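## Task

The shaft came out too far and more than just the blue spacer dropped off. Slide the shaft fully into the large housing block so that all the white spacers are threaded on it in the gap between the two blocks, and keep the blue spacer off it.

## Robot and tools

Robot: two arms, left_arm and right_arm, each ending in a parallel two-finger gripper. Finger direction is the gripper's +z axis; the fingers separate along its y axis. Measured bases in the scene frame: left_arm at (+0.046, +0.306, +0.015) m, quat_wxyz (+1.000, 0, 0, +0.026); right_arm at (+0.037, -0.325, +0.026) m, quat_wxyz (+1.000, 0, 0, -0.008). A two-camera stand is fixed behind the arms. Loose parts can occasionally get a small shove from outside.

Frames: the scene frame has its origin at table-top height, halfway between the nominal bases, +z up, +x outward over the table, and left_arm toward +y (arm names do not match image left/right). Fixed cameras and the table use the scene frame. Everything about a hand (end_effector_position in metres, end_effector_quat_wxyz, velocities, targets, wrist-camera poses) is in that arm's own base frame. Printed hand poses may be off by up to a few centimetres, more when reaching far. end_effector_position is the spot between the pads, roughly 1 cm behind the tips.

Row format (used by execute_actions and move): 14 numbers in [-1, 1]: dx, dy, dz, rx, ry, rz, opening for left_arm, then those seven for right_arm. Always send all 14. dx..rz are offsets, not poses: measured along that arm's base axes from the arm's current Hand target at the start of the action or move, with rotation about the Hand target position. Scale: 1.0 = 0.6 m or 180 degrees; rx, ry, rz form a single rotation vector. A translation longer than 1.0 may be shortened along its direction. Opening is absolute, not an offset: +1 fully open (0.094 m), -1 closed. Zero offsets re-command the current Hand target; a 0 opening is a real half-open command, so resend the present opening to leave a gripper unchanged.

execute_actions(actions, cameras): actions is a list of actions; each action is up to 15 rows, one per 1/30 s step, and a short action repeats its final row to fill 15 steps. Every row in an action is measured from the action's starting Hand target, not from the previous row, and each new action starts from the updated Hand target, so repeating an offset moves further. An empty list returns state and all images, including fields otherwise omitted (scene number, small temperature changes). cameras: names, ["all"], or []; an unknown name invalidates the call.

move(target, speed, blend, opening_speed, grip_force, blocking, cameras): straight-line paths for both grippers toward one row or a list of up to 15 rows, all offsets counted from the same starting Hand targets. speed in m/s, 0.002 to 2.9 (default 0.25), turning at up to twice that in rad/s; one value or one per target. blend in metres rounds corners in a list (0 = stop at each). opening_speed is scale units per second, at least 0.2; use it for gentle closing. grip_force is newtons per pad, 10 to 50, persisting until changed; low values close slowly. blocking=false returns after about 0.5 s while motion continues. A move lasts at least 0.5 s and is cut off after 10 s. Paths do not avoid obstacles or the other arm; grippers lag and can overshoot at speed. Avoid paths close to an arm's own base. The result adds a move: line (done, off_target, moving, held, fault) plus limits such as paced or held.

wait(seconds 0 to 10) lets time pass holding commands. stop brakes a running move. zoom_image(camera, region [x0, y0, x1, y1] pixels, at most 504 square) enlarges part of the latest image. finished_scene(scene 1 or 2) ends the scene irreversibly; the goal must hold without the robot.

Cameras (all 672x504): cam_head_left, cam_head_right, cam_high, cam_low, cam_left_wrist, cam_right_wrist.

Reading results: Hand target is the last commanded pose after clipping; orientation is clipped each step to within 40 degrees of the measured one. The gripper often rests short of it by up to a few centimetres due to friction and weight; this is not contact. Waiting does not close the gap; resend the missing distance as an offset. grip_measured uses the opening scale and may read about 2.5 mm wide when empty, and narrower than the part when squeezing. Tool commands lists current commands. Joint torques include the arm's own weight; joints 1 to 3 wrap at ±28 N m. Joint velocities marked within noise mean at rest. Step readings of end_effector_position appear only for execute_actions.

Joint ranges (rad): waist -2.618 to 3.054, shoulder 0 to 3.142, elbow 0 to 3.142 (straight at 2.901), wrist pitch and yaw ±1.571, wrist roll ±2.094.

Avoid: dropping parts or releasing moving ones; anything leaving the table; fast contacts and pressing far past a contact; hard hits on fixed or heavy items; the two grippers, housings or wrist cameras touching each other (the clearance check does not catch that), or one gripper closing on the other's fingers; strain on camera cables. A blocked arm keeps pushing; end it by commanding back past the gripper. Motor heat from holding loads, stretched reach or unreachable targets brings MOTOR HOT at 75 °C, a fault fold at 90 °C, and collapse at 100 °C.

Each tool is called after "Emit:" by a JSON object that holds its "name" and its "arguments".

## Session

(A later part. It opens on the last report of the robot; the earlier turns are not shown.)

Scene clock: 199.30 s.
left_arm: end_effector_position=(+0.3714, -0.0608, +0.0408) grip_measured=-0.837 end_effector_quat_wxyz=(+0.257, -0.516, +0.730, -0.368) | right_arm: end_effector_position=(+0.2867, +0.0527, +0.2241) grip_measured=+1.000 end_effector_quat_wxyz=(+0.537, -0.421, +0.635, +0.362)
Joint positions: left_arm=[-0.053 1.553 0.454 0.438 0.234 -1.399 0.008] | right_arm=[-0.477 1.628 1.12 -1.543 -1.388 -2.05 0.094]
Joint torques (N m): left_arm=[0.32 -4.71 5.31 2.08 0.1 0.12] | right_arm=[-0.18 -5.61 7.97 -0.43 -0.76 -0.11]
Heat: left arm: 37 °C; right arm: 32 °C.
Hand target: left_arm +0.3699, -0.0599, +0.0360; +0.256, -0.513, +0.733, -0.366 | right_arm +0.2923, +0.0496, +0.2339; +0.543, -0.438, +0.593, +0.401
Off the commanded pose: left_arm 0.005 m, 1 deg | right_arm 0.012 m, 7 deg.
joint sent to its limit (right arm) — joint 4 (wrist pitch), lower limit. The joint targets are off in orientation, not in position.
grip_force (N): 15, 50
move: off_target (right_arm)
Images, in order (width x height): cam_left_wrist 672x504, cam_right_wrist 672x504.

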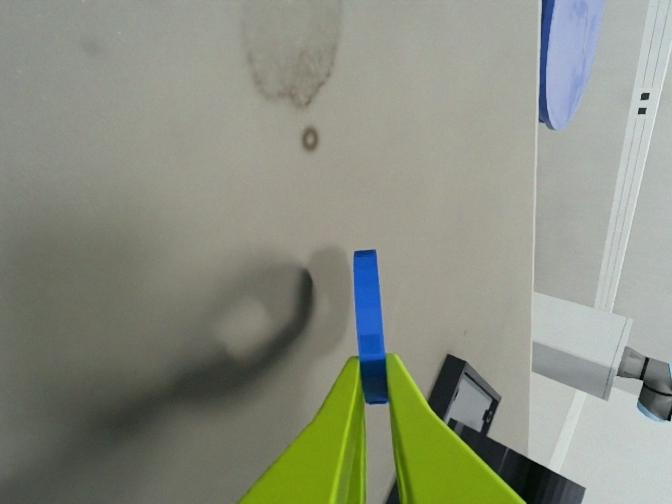

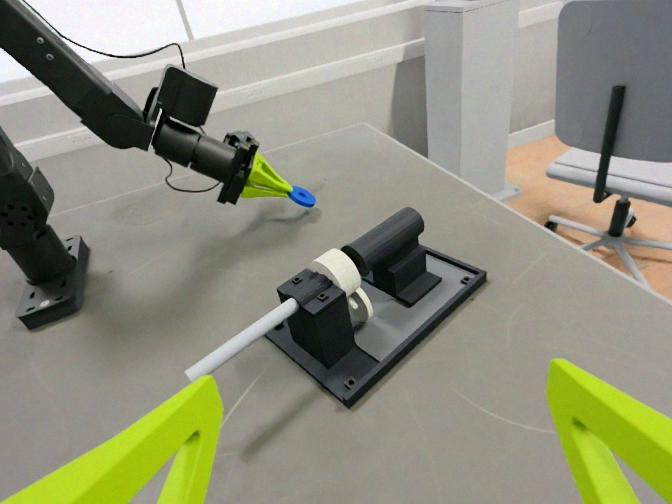

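Emit:
{"name": "move", "arguments": {"target": [[0,0,-0.0267,0,0,0,-0.9,0,0,0,0,0,0,1]], "speed": 0.06, "cameras": ["cam_left_wrist","cam_right_wrist"]}}

Emit:
{"name": "zoom_image", "arguments": {"camera": "cam_right_wrist", "region": [200, 100, 380, 240]}}

Scene clock: 201.97 s.
left_arm: end_effector_position=(+0.3737, -0.0612, +0.0264) grip_measured=-0.837 end_effector_quat_wxyz=(+0.258, -0.515, +0.729, -0.370) | right_arm: end_effector_position=(+0.2867, +0.0527, +0.2241) grip_measured=+1.000 end_effector_quat_wxyz=(+0.537, -0.421, +0.635, +0.362)
Joint positions: left_arm=[-0.053 1.632 0.437 0.539 0.236 -1.399 0.008] | right_arm=[-0.477 1.628 1.12 -1.543 -1.388 -2.05 0.094]
Joint torques (N m): left_arm=[0.32 -5.14 4.25 2.08 0.09 0.11] | right_arm=[-0.18 -5.6 7.99 -0.41 -0.76 -0.11]
Heat: left arm: 37 °C; right arm: 32 °C.
Hand target: left_arm +0.3699, -0.0599, +0.0199; +0.256, -0.513, +0.733, -0.366 | right_arm +0.2923, +0.0496, +0.2339; +0.543, -0.438, +0.593, +0.401
Off the commanded pose: left_arm 0.008 m, 1 deg | right_arm 0.012 m, 7 deg.
joint sent to its limit (right arm) — joint 4 (wrist pitch), lower limit. The joint targets are off in orientation, not in position.
grip_force (N): 15, 50
move: off_target (right_arm)
Images, in order (width x height): cam_left_wrist 672x504, cam_right_wrist 672x504.

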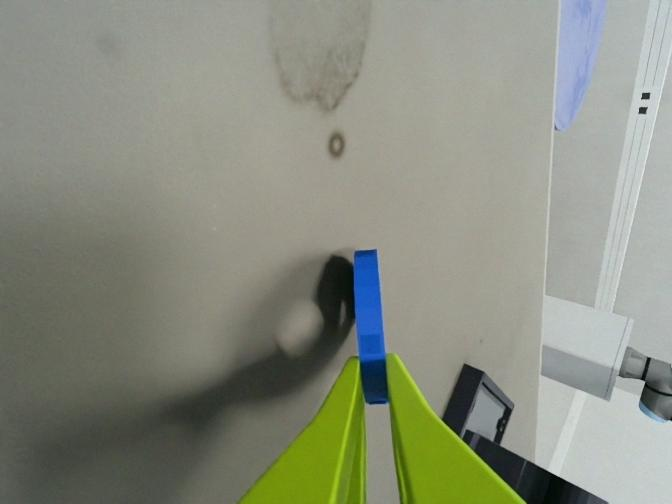

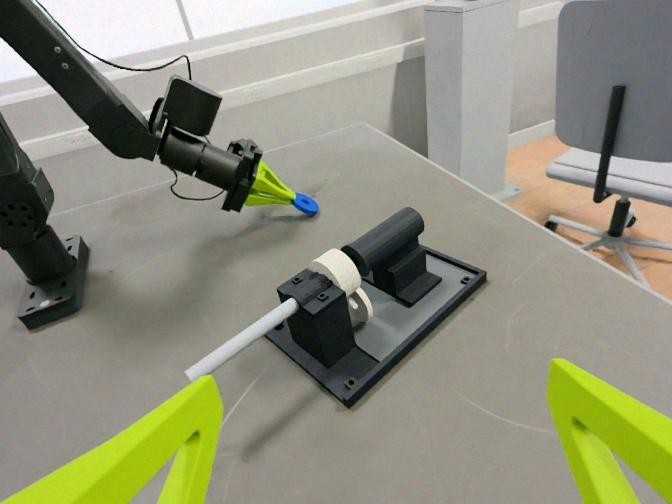

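Scaled by 2.800 from the camera's 672x504 image, which has a finer 960x720 frame.

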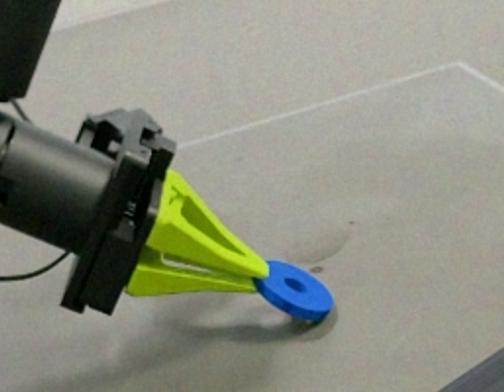

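Emit:
{"name": "move", "arguments": {"target": [[0,0,-0.0117,0,0,0,-0.9,0,0,0,0,0,0,1]], "speed": 0.04, "cameras": ["cam_left_wrist","cam_right_wrist"]}}

Emit:
{"name": "zoom_image", "arguments": {"camera": "cam_right_wrist", "region": [200, 100, 380, 240]}}

Scene clock: 203.13 s.
left_arm: end_effector_position=(+0.3766, -0.0617, +0.0245) grip_measured=-0.837 end_effector_quat_wxyz=(+0.265, -0.510, +0.726, -0.377) | right_arm: end_effector_position=(+0.2867, +0.0527, +0.2241) grip_measured=+1.000 end_effector_quat_wxyz=(+0.537, -0.421, +0.635, +0.362)
Joint positions: left_arm=[-0.053 1.663 0.427 0.604 0.238 -1.399 0.008] | right_arm=[-0.477 1.628 1.12 -1.543 -1.388 -2.05 0.094]
Joint torques (N m): left_arm=[0.31 -4.88 4.16 1.89 0.07 0.12] | right_arm=[-0.17 -5.61 7.98 -0.42 -0.77 -0.12]
Heat: left arm: 37 °C; right arm: 32 °C.
Hand target: left_arm +0.3700, -0.0599, +0.0130; +0.256, -0.513, +0.733, -0.366 | right_arm +0.2923, +0.0496, +0.2339; +0.543, -0.438, +0.593, +0.401
Off the commanded pose: left_arm 0.014 m, 2 deg | right_arm 0.012 m, 7 deg.
joint sent to its limit (right arm) — joint 4 (wrist pitch), lower limit. The joint targets are off in orientation, not in position.
grip_force (N): 15, 50
move: off_target (left_arm, right_arm)
Images, in order (width x height): cam_left_wrist 672x504, cam_right_wrist 672x504.

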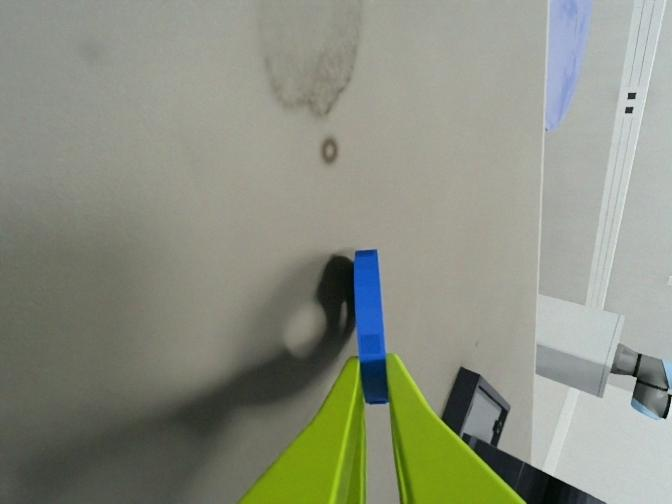

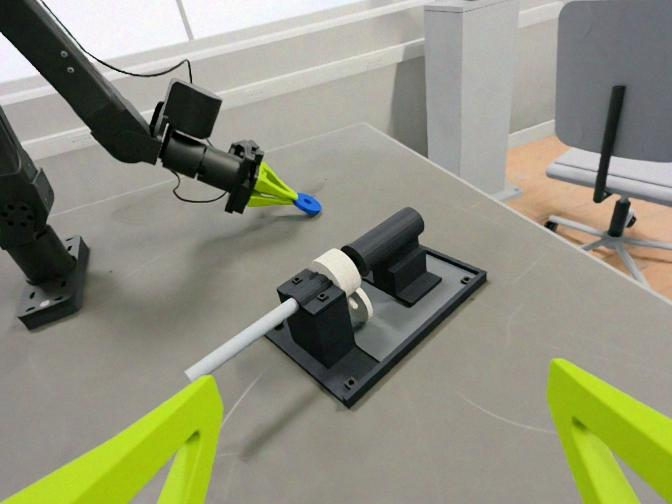

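Scaled by 2.800 from the camera's 672x504 image, which has a finer 960x720 frame.

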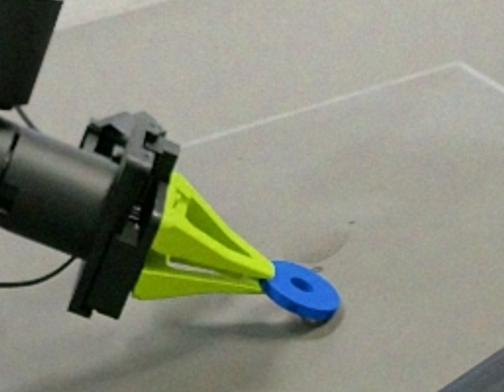

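Emit:
{"name": "move", "arguments": {"target": [[0,0,0.003,0,0,0,-0.5,0,0,0,0,0,0,1]], "opening_speed": 0.4, "speed": 0.05, "cameras": ["cam_left_wrist","cam_right_wrist"]}}

Emit:
{"name": "zoom_image", "arguments": {"camera": "cam_right_wrist", "region": [200, 100, 380, 240]}}

Scene clock: 206.13 s.
left_arm: end_effector_position=(+0.3760, -0.0616, +0.0237) grip_measured=-0.503 end_effector_quat_wxyz=(+0.264, -0.511, +0.727, -0.376) | right_arm: end_effector_position=(+0.2867, +0.0527, +0.2241) grip_measured=+1.000 end_effector_quat_wxyz=(+0.537, -0.421, +0.635, +0.362)
Joint positions: left_arm=[-0.053 1.663 0.427 0.6 0.238 -1.399 0.023] | right_arm=[-0.477 1.628 1.12 -1.543 -1.388 -2.05 0.094]
Joint torques (N m): left_arm=[0.32 -5.67 4.37 1.84 0.07 0.11] | right_arm=[-0.17 -5.61 7.97 -0.42 -0.76 -0.12]
Heat: left arm: 37 °C; right arm: 32 °C.
Hand target: left_arm +0.3700, -0.0599, +0.0148; +0.256, -0.513, +0.733, -0.366 | right_arm +0.2923, +0.0496, +0.2339; +0.543, -0.438, +0.593, +0.401
Off the commanded pose: left_arm 0.011 m, 2 deg | right_arm 0.012 m, 7 deg.
joint sent to its limit (right arm) — joint 4 (wrist pitch), lower limit. The joint targets are off in orientation, not in position.
grip_force (N): 15, 50
move: off_target (left_arm, right_arm)
Images, in order (width x height): cam_left_wrist 672x504, cam_right_wrist 672x504.

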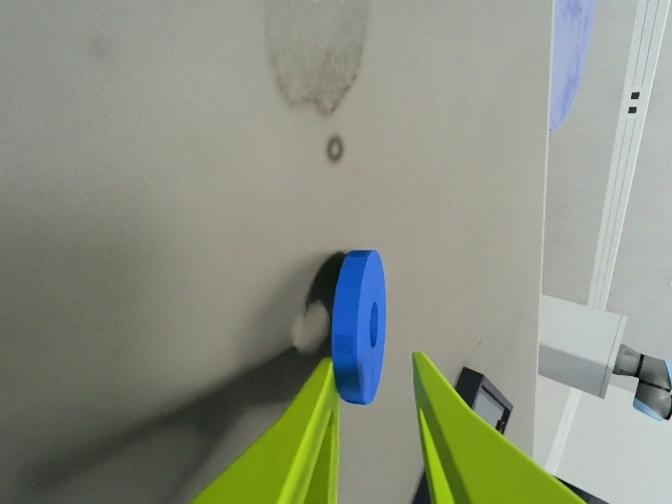

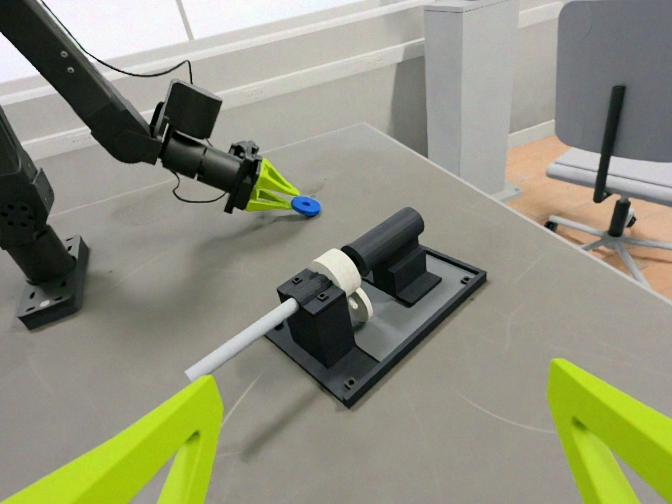

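Scaled by 2.800 from the camera's 672x504 image, which has a finer 960x720 frame.

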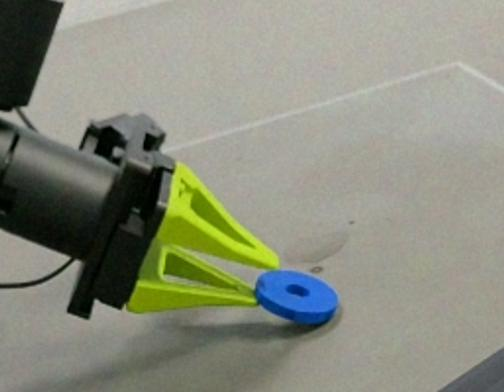

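Emit:
{"name": "move", "arguments": {"target": [[0,0,-0.0133,0,0,0,-0.5,0,0,0,0,0,0,1],[-0.094,0.0342,-0.0133,0,0,0,-0.5,0,0,0,0,0,0,1],[-0.094,0.0342,0.15,0,0,0,-0.5,0,0,0,0,0,0,1]], "speed": [0.04,0.08,0.15], "blend": [0,0.01,0], "cameras": ["cam_left_wrist","cam_right_wrist"]}}

Emit:
{"name": "zoom_image", "arguments": {"camera": "cam_right_wrist", "region": [200, 100, 380, 240]}}

Scene clock: 210.03 s.
left_arm: end_effector_position=(+0.3088, -0.0406, +0.0950) grip_measured=-0.503 end_effector_quat_wxyz=(+0.247, -0.520, +0.732, -0.363) | right_arm: end_effector_position=(+0.2867, +0.0527, +0.2241) grip_measured=+1.000 end_effector_quat_wxyz=(+0.537, -0.421, +0.635, +0.362)
Joint positions: left_arm=[0.046 1.051 0.418 -0.068 0.314 -1.336 0.023] | right_arm=[-0.477 1.628 1.12 -1.543 -1.388 -2.05 0.094]
Joint torques (N m): left_arm=[0.31 -2.84 10.32 1.77 0.11 0.13] | right_arm=[-0.17 -5.6 7.98 -0.42 -0.77 -0.12]
Heat: left arm: 37 °C; right arm: 32 °C.
Hand target: left_arm +0.3136, -0.0395, +0.1047; +0.256, -0.513, +0.733, -0.366 | right_arm +0.2923, +0.0496, +0.2339; +0.543, -0.438, +0.593, +0.401
Off the commanded pose: left_arm 0.011 m, 1 deg | right_arm 0.012 m, 7 deg.
joint sent to its limit (right arm) — joint 4 (wrist pitch), lower limit. The joint targets are off in orientation, not in position.
grip_force (N): 15, 50
move: off_target (left_arm, right_arm)
Images, in order (width x height): cam_left_wrist 672x504, cam_right_wrist 672x504.

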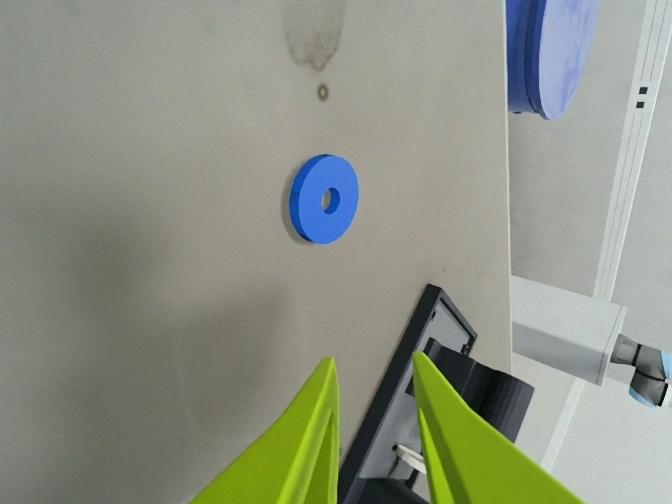

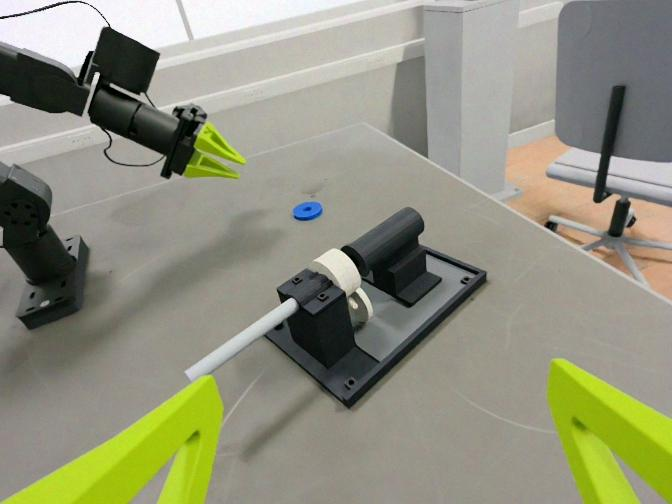

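Scaled by 2.800 from the camera's 672x504 image, which has a finer 960x720 frame.

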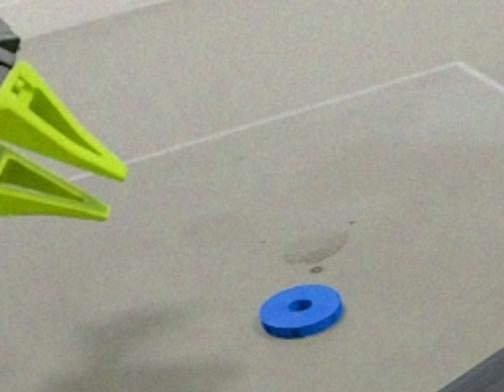

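Emit:
{"name": "move", "arguments": {"target": [[0.0053,-0.3155,-0.0112,0.291,-0.367,-0.510,-0.5,0,0,0,0,0,0,1],[0.0313,-0.3947,-0.0995,0.291,-0.367,-0.510,-0.5,0,0,0,0,0,0,1],[0.0417,-0.4263,-0.1112,0.291,-0.367,-0.510,-0.5,0,0,0,0,0,0,1]], "speed": [0.35,0.15,0.08], "blend": [0.02,0.01,0], "cameras": ["cam_left_wrist","cam_right_wrist"]}}

Scene clock: 225.83 s.
left_arm: end_effector_position=(+0.3334, -0.2909, +0.0374) grip_measured=-0.503 end_effector_quat_wxyz=(+0.411, +0.507, +0.694, -0.304) | right_arm: end_effector_position=(+0.2867, +0.0527, +0.2241) grip_measured=+1.000 end_effector_quat_wxyz=(+0.537, -0.421, +0.635, +0.362)
Joint positions: left_arm=[-0.457 1.916 0.76 0.49 0.689 0.459 0.023] | right_arm=[-0.477 1.628 1.12 -1.543 -1.388 -2.05 0.094]
Joint torques (N m): left_arm=[-0.35 -7.57 7.68 1.9 0.18 -0.07] | right_arm=[-0.17 -5.6 7.97 -0.42 -0.77 -0.11]
Heat: left arm: 37 °C; right arm: 32 °C.
Hand target: left_arm +0.3387, -0.2951, +0.0379; +0.415, +0.507, +0.691, -0.305 | right_arm +0.2923, +0.0496, +0.2339; +0.543, -0.438, +0.593, +0.401
Off the commanded pose: left_arm 0.007 m, 1 deg | right_arm 0.012 m, 7 deg.
joint sent to its limit (right arm) — joint 4 (wrist pitch), lower limit. The joint targets are off in orientation, not in position.
grip_force (N): 15, 50
move: off_target (right_arm)
Images, in order (width x height): cam_left_wrist 672x504, cam_right_wrist 672x504.

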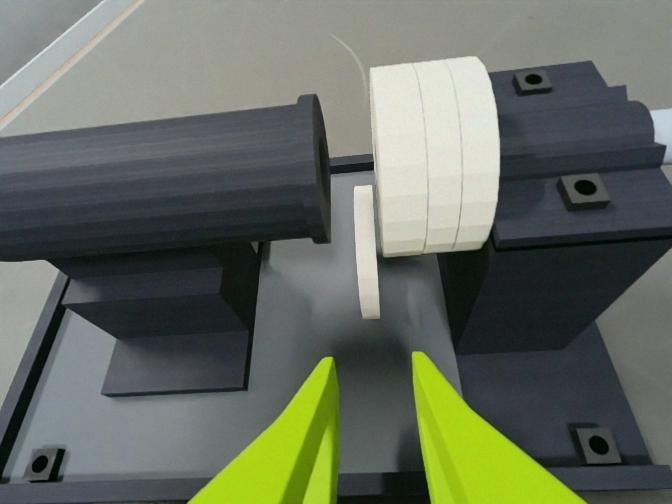

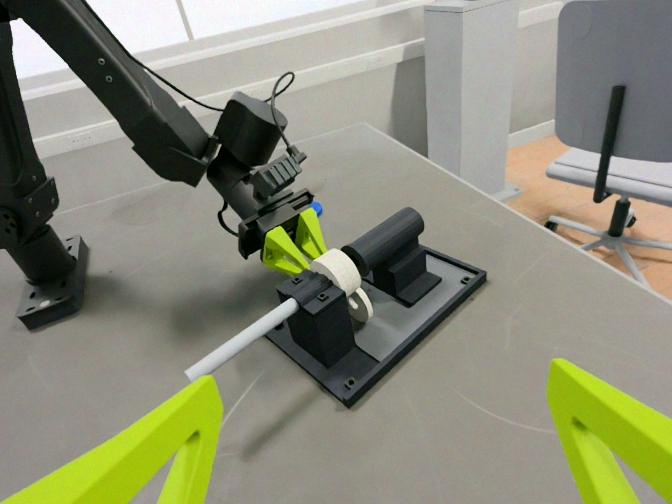

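Emit:
{"name": "move", "arguments": {"target": [[0.0171,-0.0470,0.0002,0,0,0,-0.5,0,0,0,0,0,0,1]], "speed": 0.06, "cameras": ["cam_left_wrist","cam_right_wrist"]}}

Emit:
{"name": "zoom_image", "arguments": {"camera": "cam_right_wrist", "region": [240, 190, 440, 350]}}

Scene clock: 230.40 s.
left_arm: end_effector_position=(+0.3444, -0.3191, +0.0391) grip_measured=-0.503 end_effector_quat_wxyz=(+0.414, +0.508, +0.692, -0.303) | right_arm: end_effector_position=(+0.2867, +0.0527, +0.2241) grip_measured=+1.000 end_effector_quat_wxyz=(+0.537, -0.421, +0.635, +0.362)
Joint positions: left_arm=[-0.517 1.977 0.852 0.491 0.642 0.414 0.023] | right_arm=[-0.477 1.628 1.12 -1.543 -1.388 -2.05 0.094]
Joint torques (N m): left_arm=[-0.34 -8.21 7.91 1.92 0.17 -0.07] | right_arm=[-0.16 -5.63 7.99 -0.42 -0.76 -0.11]
Heat: left arm: 37 °C; right arm: 32 °C.
Hand target: left_arm +0.3490, -0.3235, +0.0383; +0.416, +0.507, +0.691, -0.305 | right_arm +0.2923, +0.0496, +0.2339; +0.543, -0.438, +0.593, +0.401
Off the commanded pose: left_arm 0.006 m, 0 deg | right_arm 0.012 m, 7 deg.
joint sent to its limit (right arm) — joint 4 (wrist pitch), lower limit. The joint targets are off in orientation, not in position.
grip_force (N): 15, 50
move: off_target (right_arm)
Images, in order (width x height): cam_left_wrist 672x504, cam_right_wrist 672x504.

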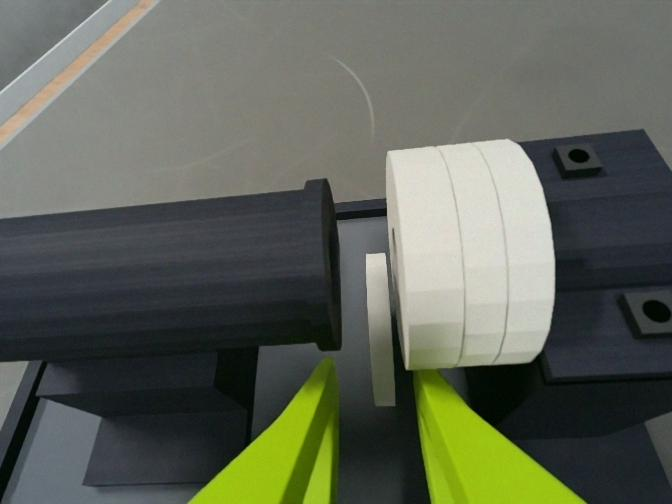

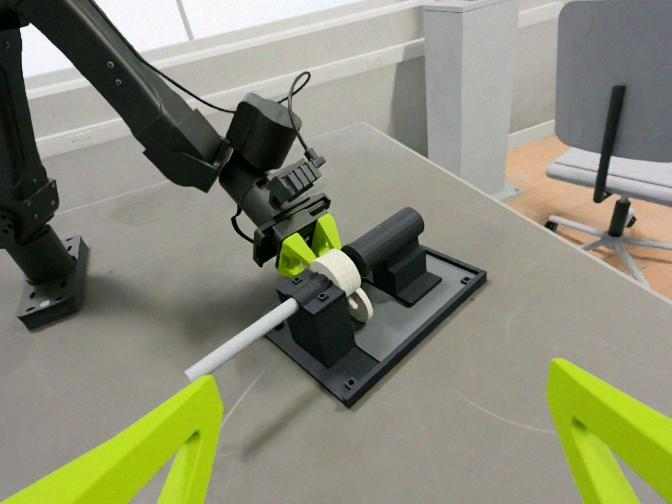

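Scaled by 2.520 from the camera's 672x504 image, which has a finer 960x720 frame.

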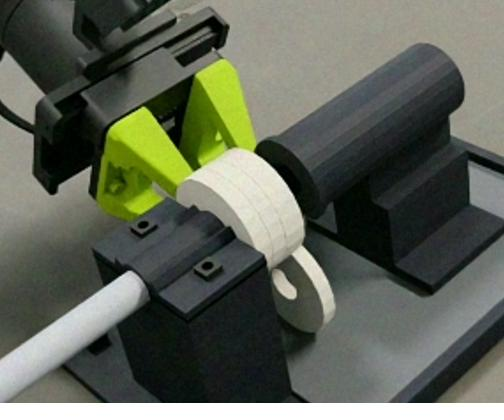

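Emit:
{"name": "move", "arguments": {"target": [[-0.0065,-0.0021,0.0,0,0,0,-0.6,0,0,0,0,0,0,1]], "speed": 0.05, "opening_speed": 0.3, "cameras": ["cam_left_wrist"]}}

Scene clock: 232.20 s.
left_arm: end_effector_position=(+0.3439, -0.3213, +0.0396) grip_measured=-0.597 end_effector_quat_wxyz=(+0.415, +0.507, +0.692, -0.303) | right_arm: end_effector_position=(+0.2867, +0.0527, +0.2241) grip_measured=+1.000 end_effector_quat_wxyz=(+0.537, -0.421, +0.635, +0.362)
Joint positions: left_arm=[-0.524 1.977 0.852 0.497 0.635 0.407 0.019] | right_arm=[-0.477 1.628 1.12 -1.543 -1.388 -2.05 0.094]
Joint torques (N m): left_arm=[-0.5 -8.81 6.65 1.98 0.15 -0.06] | right_arm=[-0.17 -5.61 7.98 -0.42 -0.76 -0.12]
Heat: left arm: 37 °C; right arm: 32 °C.
Hand target: left_arm +0.3451, -0.3246, +0.0382; +0.416, +0.507, +0.691, -0.305 | right_arm +0.2923, +0.0496, +0.2339; +0.543, -0.438, +0.593, +0.401
Off the commanded pose: left_arm 0.004 m, 0 deg | right_arm 0.012 m, 7 deg.
joint sent to its limit (right arm) — joint 4 (wrist pitch), lower limit. The joint targets are off in orientation, not in position.
grip_force (N): 15, 50
move: off_target (right_arm)
Images, in order (width x height): cam_left_wrist 672x504.

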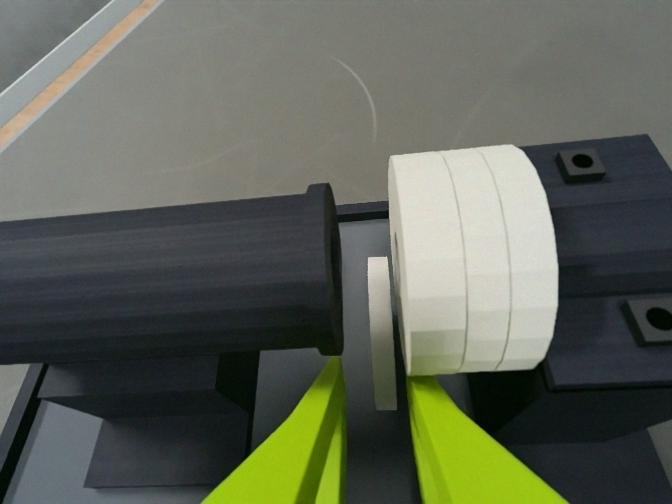

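Emit:
{"name": "move", "arguments": {"target": [[-0.0065,0.0015,0.0,0,0,0,-0.6,0,0,0,0,0,0,1]], "speed": 0.05, "cameras": ["cam_left_wrist"]}}

Scene clock: 233.60 s.
left_arm: end_effector_position=(+0.3441, -0.3228, +0.0409) grip_measured=-0.597 end_effector_quat_wxyz=(+0.418, +0.507, +0.691, -0.303) | right_arm: end_effector_position=(+0.2867, +0.0527, +0.2241) grip_measured=+1.000 end_effector_quat_wxyz=(+0.537, -0.421, +0.635, +0.362)
Joint positions: left_arm=[-0.528 1.977 0.852 0.505 0.633 0.405 0.019] | right_arm=[-0.477 1.628 1.12 -1.543 -1.388 -2.05 0.094]
Joint torques (N m): left_arm=[-0.51 -9.7 5.09 1.96 0.17 -0.05] | right_arm=[-0.14 -5.61 7.99 -0.42 -0.76 -0.11]
Heat: left arm: 37 °C; right arm: 32 °C.
Hand target: left_arm +0.3412, -0.3238, +0.0383; +0.416, +0.507, +0.691, -0.305 | right_arm +0.2923, +0.0496, +0.2339; +0.543, -0.438, +0.593, +0.401
Off the commanded pose: left_arm 0.004 m, 0 deg | right_arm 0.012 m, 7 deg.
joint sent to its limit (right arm) — joint 4 (wrist pitch), lower limit. The joint targets are off in orientation, not in position.
grip_force (N): 15, 50
move: off_target (right_arm)
Images, in order (width x height): cam_left_wrist 672x504.

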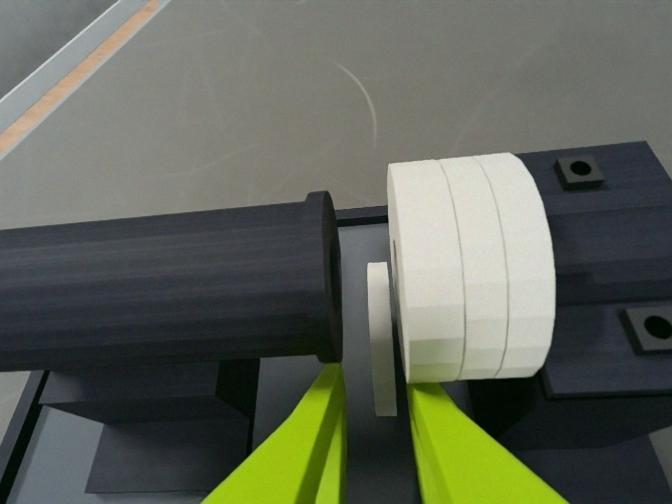

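Emit:
{"name": "move", "arguments": {"target": [[0,0,0.0,0,0,0,-0.9,0,0,0,0,0,0,1]], "speed": 0.05, "opening_speed": 0.3, "cameras": ["cam_left_wrist","cam_right_wrist"]}}

Emit:
{"name": "zoom_image", "arguments": {"camera": "cam_right_wrist", "region": [240, 190, 440, 350]}}

Scene clock: 236.27 s.
left_arm: end_effector_position=(+0.3442, -0.3228, +0.0410) grip_measured=-0.857 end_effector_quat_wxyz=(+0.418, +0.507, +0.691, -0.303) | right_arm: end_effector_position=(+0.2867, +0.0527, +0.2241) grip_measured=+1.000 end_effector_quat_wxyz=(+0.537, -0.421, +0.635, +0.362)
Joint positions: left_arm=[-0.528 1.977 0.852 0.506 0.632 0.404 0.007] | right_arm=[-0.477 1.628 1.12 -1.543 -1.388 -2.05 0.094]
Joint torques (N m): left_arm=[-0.5 -9.72 5.08 1.97 0.15 -0.06] | right_arm=[-0.18 -5.61 7.97 -0.42 -0.77 -0.12]
Heat: left arm: 38 °C; right arm: 32 °C.
Hand target: left_arm +0.3412, -0.3238, +0.0383; +0.416, +0.507, +0.691, -0.305 | right_arm +0.2923, +0.0496, +0.2339; +0.543, -0.438, +0.593, +0.401
Off the commanded pose: left_arm 0.004 m, 0 deg | right_arm 0.012 m, 7 deg.
joint sent to its limit (right arm) — joint 4 (wrist pitch), lower limit. The joint targets are off in orientation, not in position.
grip_force (N): 15, 50
move: off_target (right_arm)
Images, in order (width x height): cam_left_wrist 672x504, cam_right_wrist 672x504.

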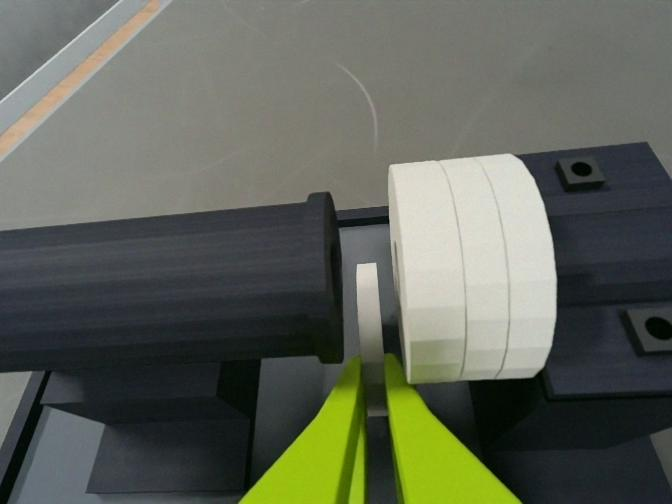

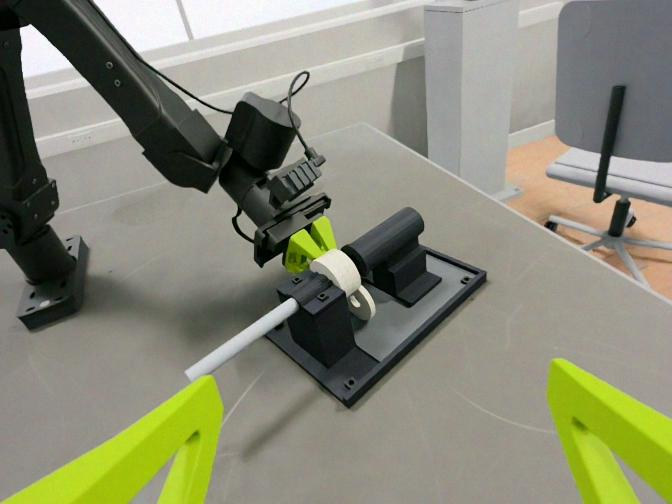

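Scaled by 2.520 from the camera's 672x504 image, which has a finer 960x720 frame.

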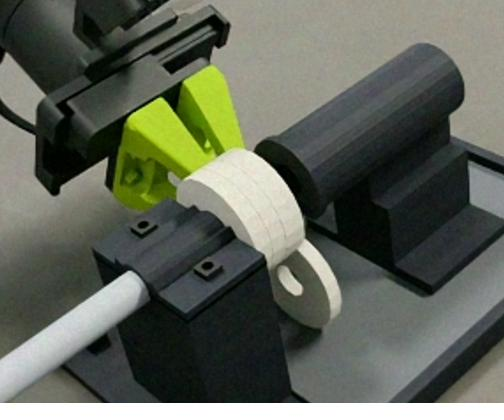

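Emit:
{"name": "move", "arguments": {"target": [[-0.0155,0.0475,0.0067,0,0,0,-0.9,0,0,0,0,0,0,1],[-0.0311,0.0951,0.05,0,0,0,-0.9,0,0,0,0,0,0,1],[-0.0725,0.2218,0.05,0,0,0,-0.9,0,0,0,0,0,0,1],[-0.0725,0.2218,-0.0267,0,0,0,-0.9,0,0,0,0,0,0,1]], "speed": [0.04,0.08,0.2,0.08], "blend": [0.006,0.015,0.015,0], "cameras": ["cam_left_wrist","cam_right_wrist","cam_low"]}}

Emit:
{"name": "zoom_image", "arguments": {"camera": "cam_right_wrist", "region": [240, 150, 440, 310]}}

Scene clock: 244.57 s.
left_arm: end_effector_position=(+0.3017, -0.1911, +0.0269) grip_measured=-0.858 end_effector_quat_wxyz=(+0.419, +0.507, +0.692, -0.298) | right_arm: end_effector_position=(+0.2867, +0.0527, +0.2241) grip_measured=+1.000 end_effector_quat_wxyz=(+0.537, -0.421, +0.635, +0.362)
Joint positions: left_arm=[-0.162 1.772 0.531 0.384 0.898 0.747 0.007] | right_arm=[-0.477 1.628 1.12 -1.543 -1.388 -2.05 0.094]
Joint torques (N m): left_arm=[0.31 -5.78 3.95 1.64 0.39 0.06] | right_arm=[-0.18 -5.61 7.98 -0.42 -0.76 -0.12]
Motor temperatures (°C): left_arm=[25 28 35 38 24 24 28] | right_arm=[25 26 32 29 25 25 24]
Heat: left arm: 38 °C; right arm: 32 °C.
Hand target: left_arm +0.2976, -0.1907, +0.0222; +0.415, +0.507, +0.691, -0.305 | right_arm +0.2923, +0.0496, +0.2339; +0.543, -0.438, +0.593, +0.401
Off the commanded pose: left_arm 0.006 m, 1 deg | right_arm 0.012 m, 7 deg.
joint sent to its limit (right arm) — joint 4 (wrist pitch), lower limit. The joint targets are off in orientation, not in position.
grip_force (N): 15, 50
move: off_target (right_arm)
Images, in order (width x height): cam_low 672x504, cam_left_wrist 672x504, cam_right_wrist 672x504.

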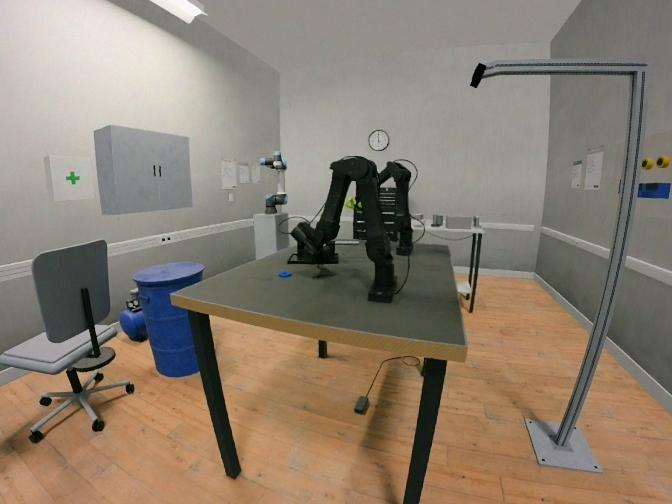

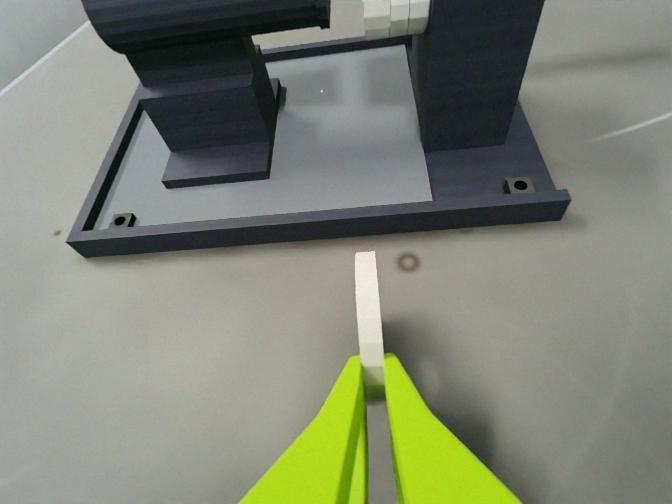

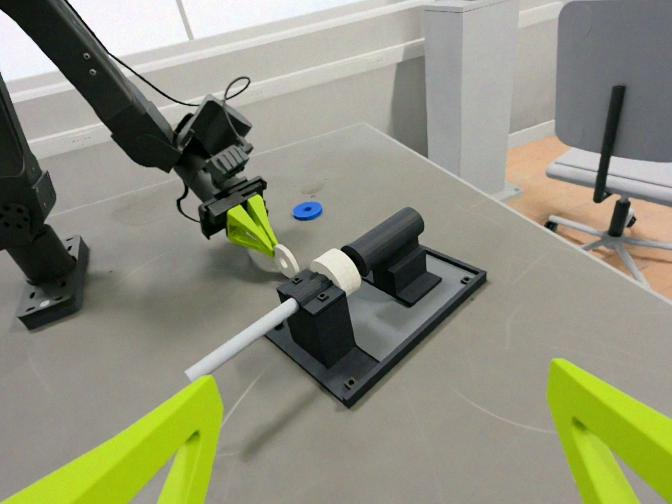

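Scaled by 2.520 from the camera's 672x504 image, which has a finer 960x720 frame.

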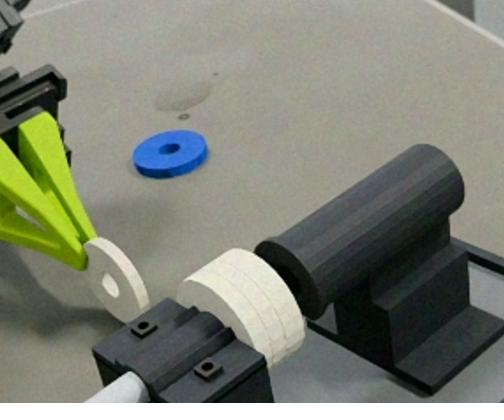

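Emit:
{"name": "zoom_image", "arguments": {"camera": "cam_right_wrist", "region": [280, 220, 380, 310]}}

Scaled by 5.040 from the camera's 672x504 image, which has a finer 960x720 frame.

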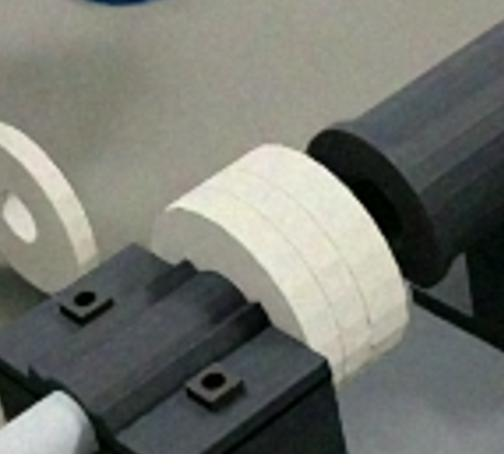

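Emit:
{"name": "move", "arguments": {"target": [[0,0,-0.0133,0,0,0,-0.9,0,0,0,0,0,0,1]], "speed": 0.04, "cameras": ["cam_left_wrist","cam_right_wrist"]}}

Emit:
{"name": "zoom_image", "arguments": {"camera": "cam_right_wrist", "region": [220, 200, 360, 310]}}

Scene clock: 246.33 s.
left_arm: end_effector_position=(+0.3043, -0.1927, +0.0241) grip_measured=-0.858 end_effector_quat_wxyz=(+0.428, +0.510, +0.684, -0.298) | right_arm: end_effector_position=(+0.2867, +0.0527, +0.2241) grip_measured=+1.000 end_effector_quat_wxyz=(+0.537, -0.421, +0.635, +0.362)
Joint positions: left_arm=[-0.162 1.804 0.527 0.444 0.908 0.747 0.007] | right_arm=[-0.477 1.628 1.12 -1.543 -1.388 -2.05 0.094]
Joint torques (N m): left_arm=[0.29 -5.49 3.48 1.53 0.29 0.06] | right_arm=[-0.18 -5.61 7.97 -0.42 -0.77 -0.12]
Heat: left arm: 38 °C; right arm: 32 °C.
Hand target: left_arm +0.2977, -0.1906, +0.0142; +0.415, +0.507, +0.691, -0.305 | right_arm +0.2923, +0.0496, +0.2339; +0.543, -0.438, +0.593, +0.401
Off the commanded pose: left_arm 0.012 m, 2 deg | right_arm 0.012 m, 7 deg.
joint sent to its limit (right arm) — joint 4 (wrist pitch), lower limit. The joint targets are off in orientation, not in position.
grip_force (N): 15, 50
move: off_target (left_arm, right_arm)
Images, in order (width x height): cam_left_wrist 672x504, cam_right_wrist 672x504.

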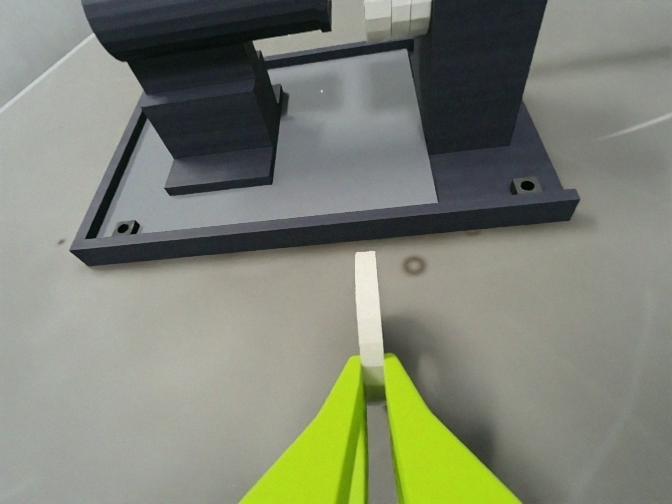

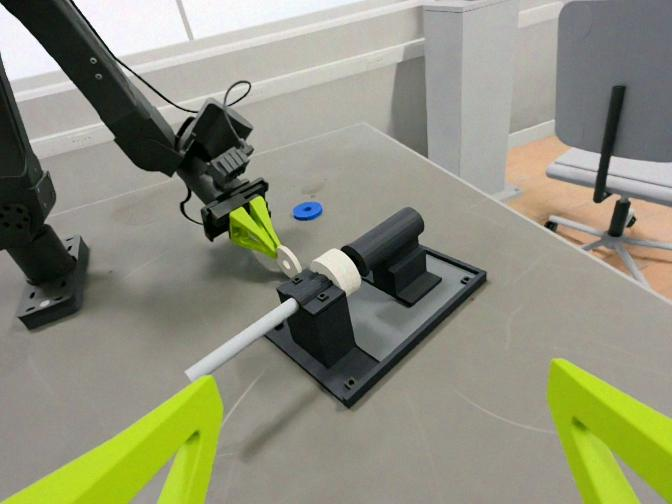

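Scaled by 3.600 from the camera's 672x504 image, which has a finer 960x720 frame.

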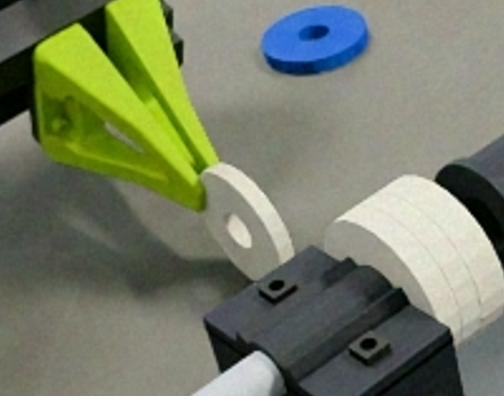

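Emit:
{"name": "move", "arguments": {"target": [[0,0,0.0067,0,0,0,-0.9,0,0,0,0,0,0,1],[0,0,0.0067,0,0,0,-0.55,0,0,0,0,0,0,1]], "speed": 0.04, "opening_speed": 0.3, "cameras": ["cam_left_wrist","cam_right_wrist"]}}

Emit:
{"name": "zoom_image", "arguments": {"camera": "cam_right_wrist", "region": [220, 200, 360, 310]}}

Scene clock: 249.60 s.
left_arm: end_effector_position=(+0.3031, -0.1923, +0.0227) grip_measured=-0.553 end_effector_quat_wxyz=(+0.424, +0.509, +0.687, -0.300) | right_arm: end_effector_position=(+0.2867, +0.0527, +0.2241) grip_measured=+1.000 end_effector_quat_wxyz=(+0.537, -0.421, +0.635, +0.362)
Joint positions: left_arm=[-0.162 1.804 0.527 0.434 0.906 0.747 0.021] | right_arm=[-0.477 1.628 1.12 -1.543 -1.388 -2.05 0.094]
Joint torques (N m): left_arm=[0.29 -7.09 3.81 1.42 0.31 0.06] | right_arm=[-0.17 -5.61 7.98 -0.42 -0.77 -0.11]
Heat: left arm: 38 °C; right arm: 32 °C.
Hand target: left_arm +0.2977, -0.1907, +0.0182; +0.416, +0.507, +0.691, -0.305 | right_arm +0.2923, +0.0496, +0.2339; +0.543, -0.438, +0.593, +0.401
Off the commanded pose: left_arm 0.007 m, 1 deg | right_arm 0.012 m, 7 deg.
joint sent to its limit (right arm) — joint 4 (wrist pitch), lower limit. The joint targets are off in orientation, not in position.
grip_force (N): 15, 50
move: off_target (right_arm)
Images, in order (width x height): cam_left_wrist 672x504, cam_right_wrist 672x504.

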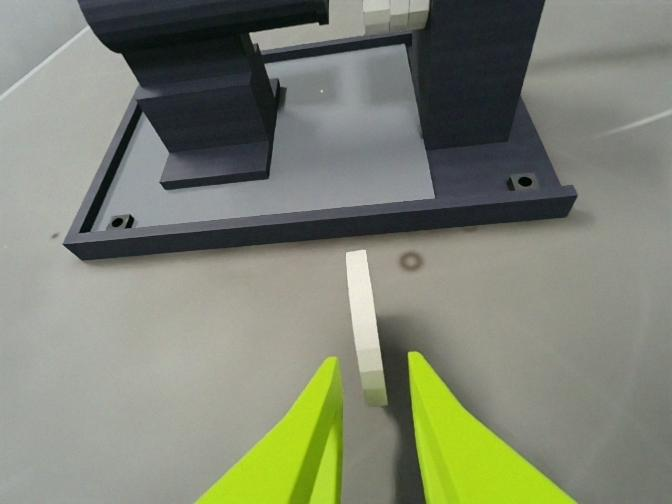

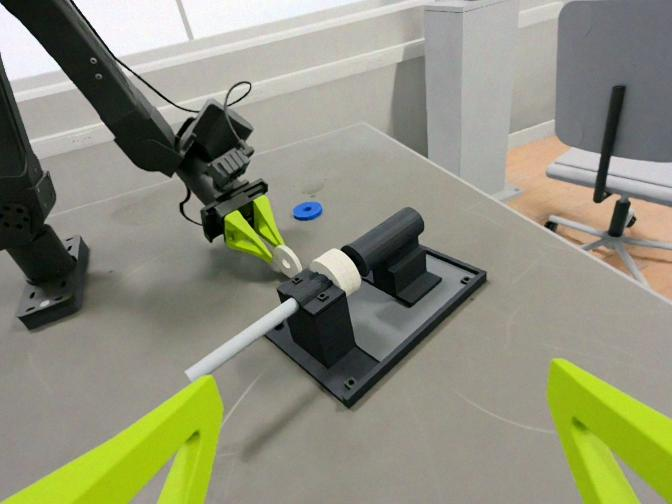

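Scaled by 3.600 from the camera's 672x504 image, which has a finer 960x720 frame.

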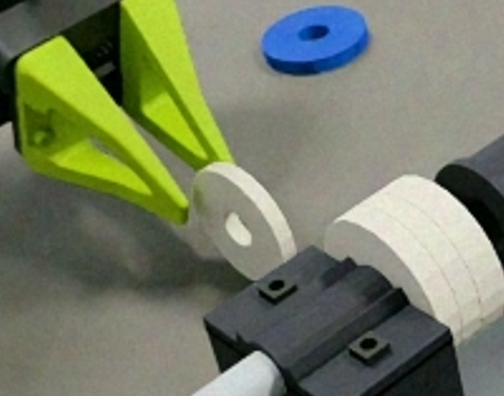

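Emit:
{"name": "move", "arguments": {"target": [[-0.0233,0.0713,0.0067,0,0,0,0.32,0,0,0,0,0,0,1],[-0.0233,0.0713,0.1833,0,0,0,0.32,0,0,0,0,0,0,1],[0.0152,-0.0077,0.2030,0.0972,0.3664,0.4031,0.32,0,0,0,0,0,0,1],[0.0152,-0.0077,0.0977,0.0972,0.3664,0.4031,0.32,0,0,0,0,0,0,1]], "speed": [0.1,0.2,0.35,0.1], "blend": [0.01,0.03,0.01,0], "opening_speed": 0.8, "cameras": ["cam_left_wrist","cam_right_wrist"]}}

Emit:
{"name": "zoom_image", "arguments": {"camera": "cam_right_wrist", "region": [200, 150, 400, 310]}}

Scene clock: 259.53 s.
left_arm: end_effector_position=(+0.3066, -0.1949, +0.0829) grip_measured=+0.317 end_effector_quat_wxyz=(+0.021, -0.155, +0.978, -0.134) | right_arm: end_effector_position=(+0.2867, +0.0527, +0.2241) grip_measured=+1.000 end_effector_quat_wxyz=(+0.537, -0.421, +0.635, +0.362)
Joint positions: left_arm=[-0.474 1.751 1.3 -0.925 0.192 -0.808 0.062] | right_arm=[-0.477 1.628 1.12 -1.543 -1.388 -2.05 0.094]
Joint torques (N m): left_arm=[-0.47 -7.86 6.35 1.03 0.01 -0.05] | right_arm=[-0.18 -5.6 7.97 -0.41 -0.76 -0.12]
Heat: left arm: 37 °C; right arm: 32 °C.
Hand target: left_arm +0.3068, -0.1952, +0.0768; +0.020, -0.156, +0.979, -0.129 | right_arm +0.2923, +0.0496, +0.2339; +0.543, -0.438, +0.593, +0.401
Off the commanded pose: left_arm 0.006 m, 1 deg | right_arm 0.012 m, 7 deg.
joint sent to its limit (right arm) — joint 4 (wrist pitch), lower limit. The joint targets are off in orientation, not in position.
grip_force (N): 15, 50
move: off_target (right_arm)
Images, in order (width x height): cam_left_wrist 672x504, cam_right_wrist 672x504.

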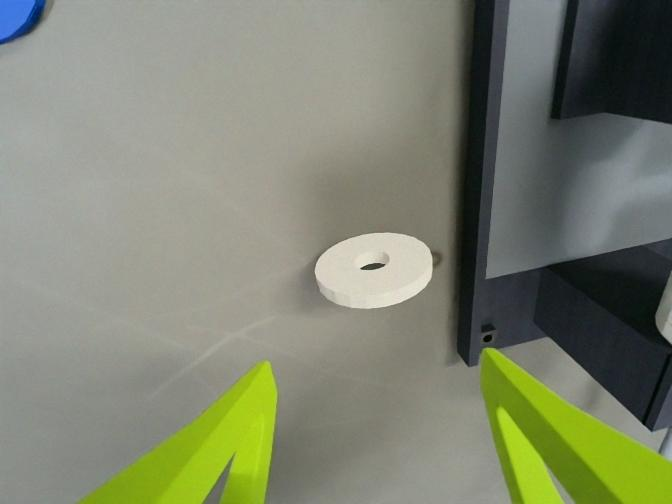

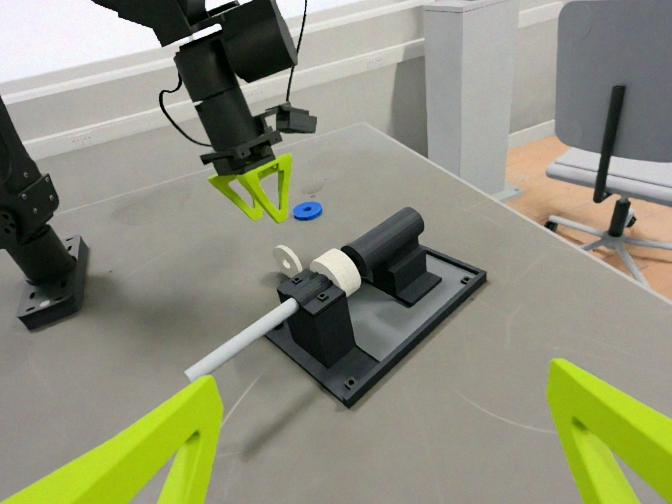

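Scaled by 2.520 from the camera's 672x504 image, which has a finer 960x720 frame.

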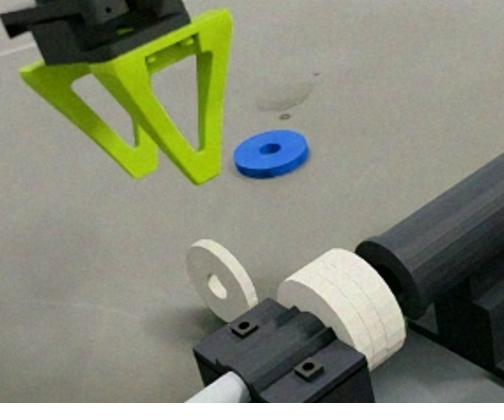

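Emit:
{"name": "zoom_image", "arguments": {"camera": "cam_left_wrist", "region": [290, 210, 460, 330]}}

Scaled by 2.965 from the camera's 672x504 image, which has a finer 960x720 frame.

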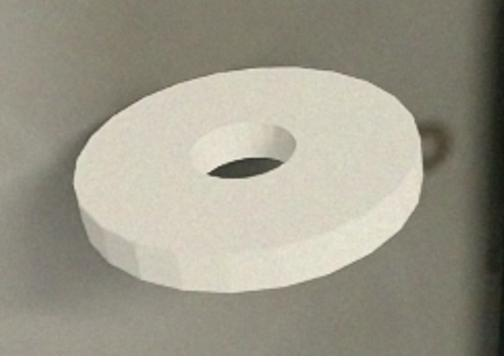

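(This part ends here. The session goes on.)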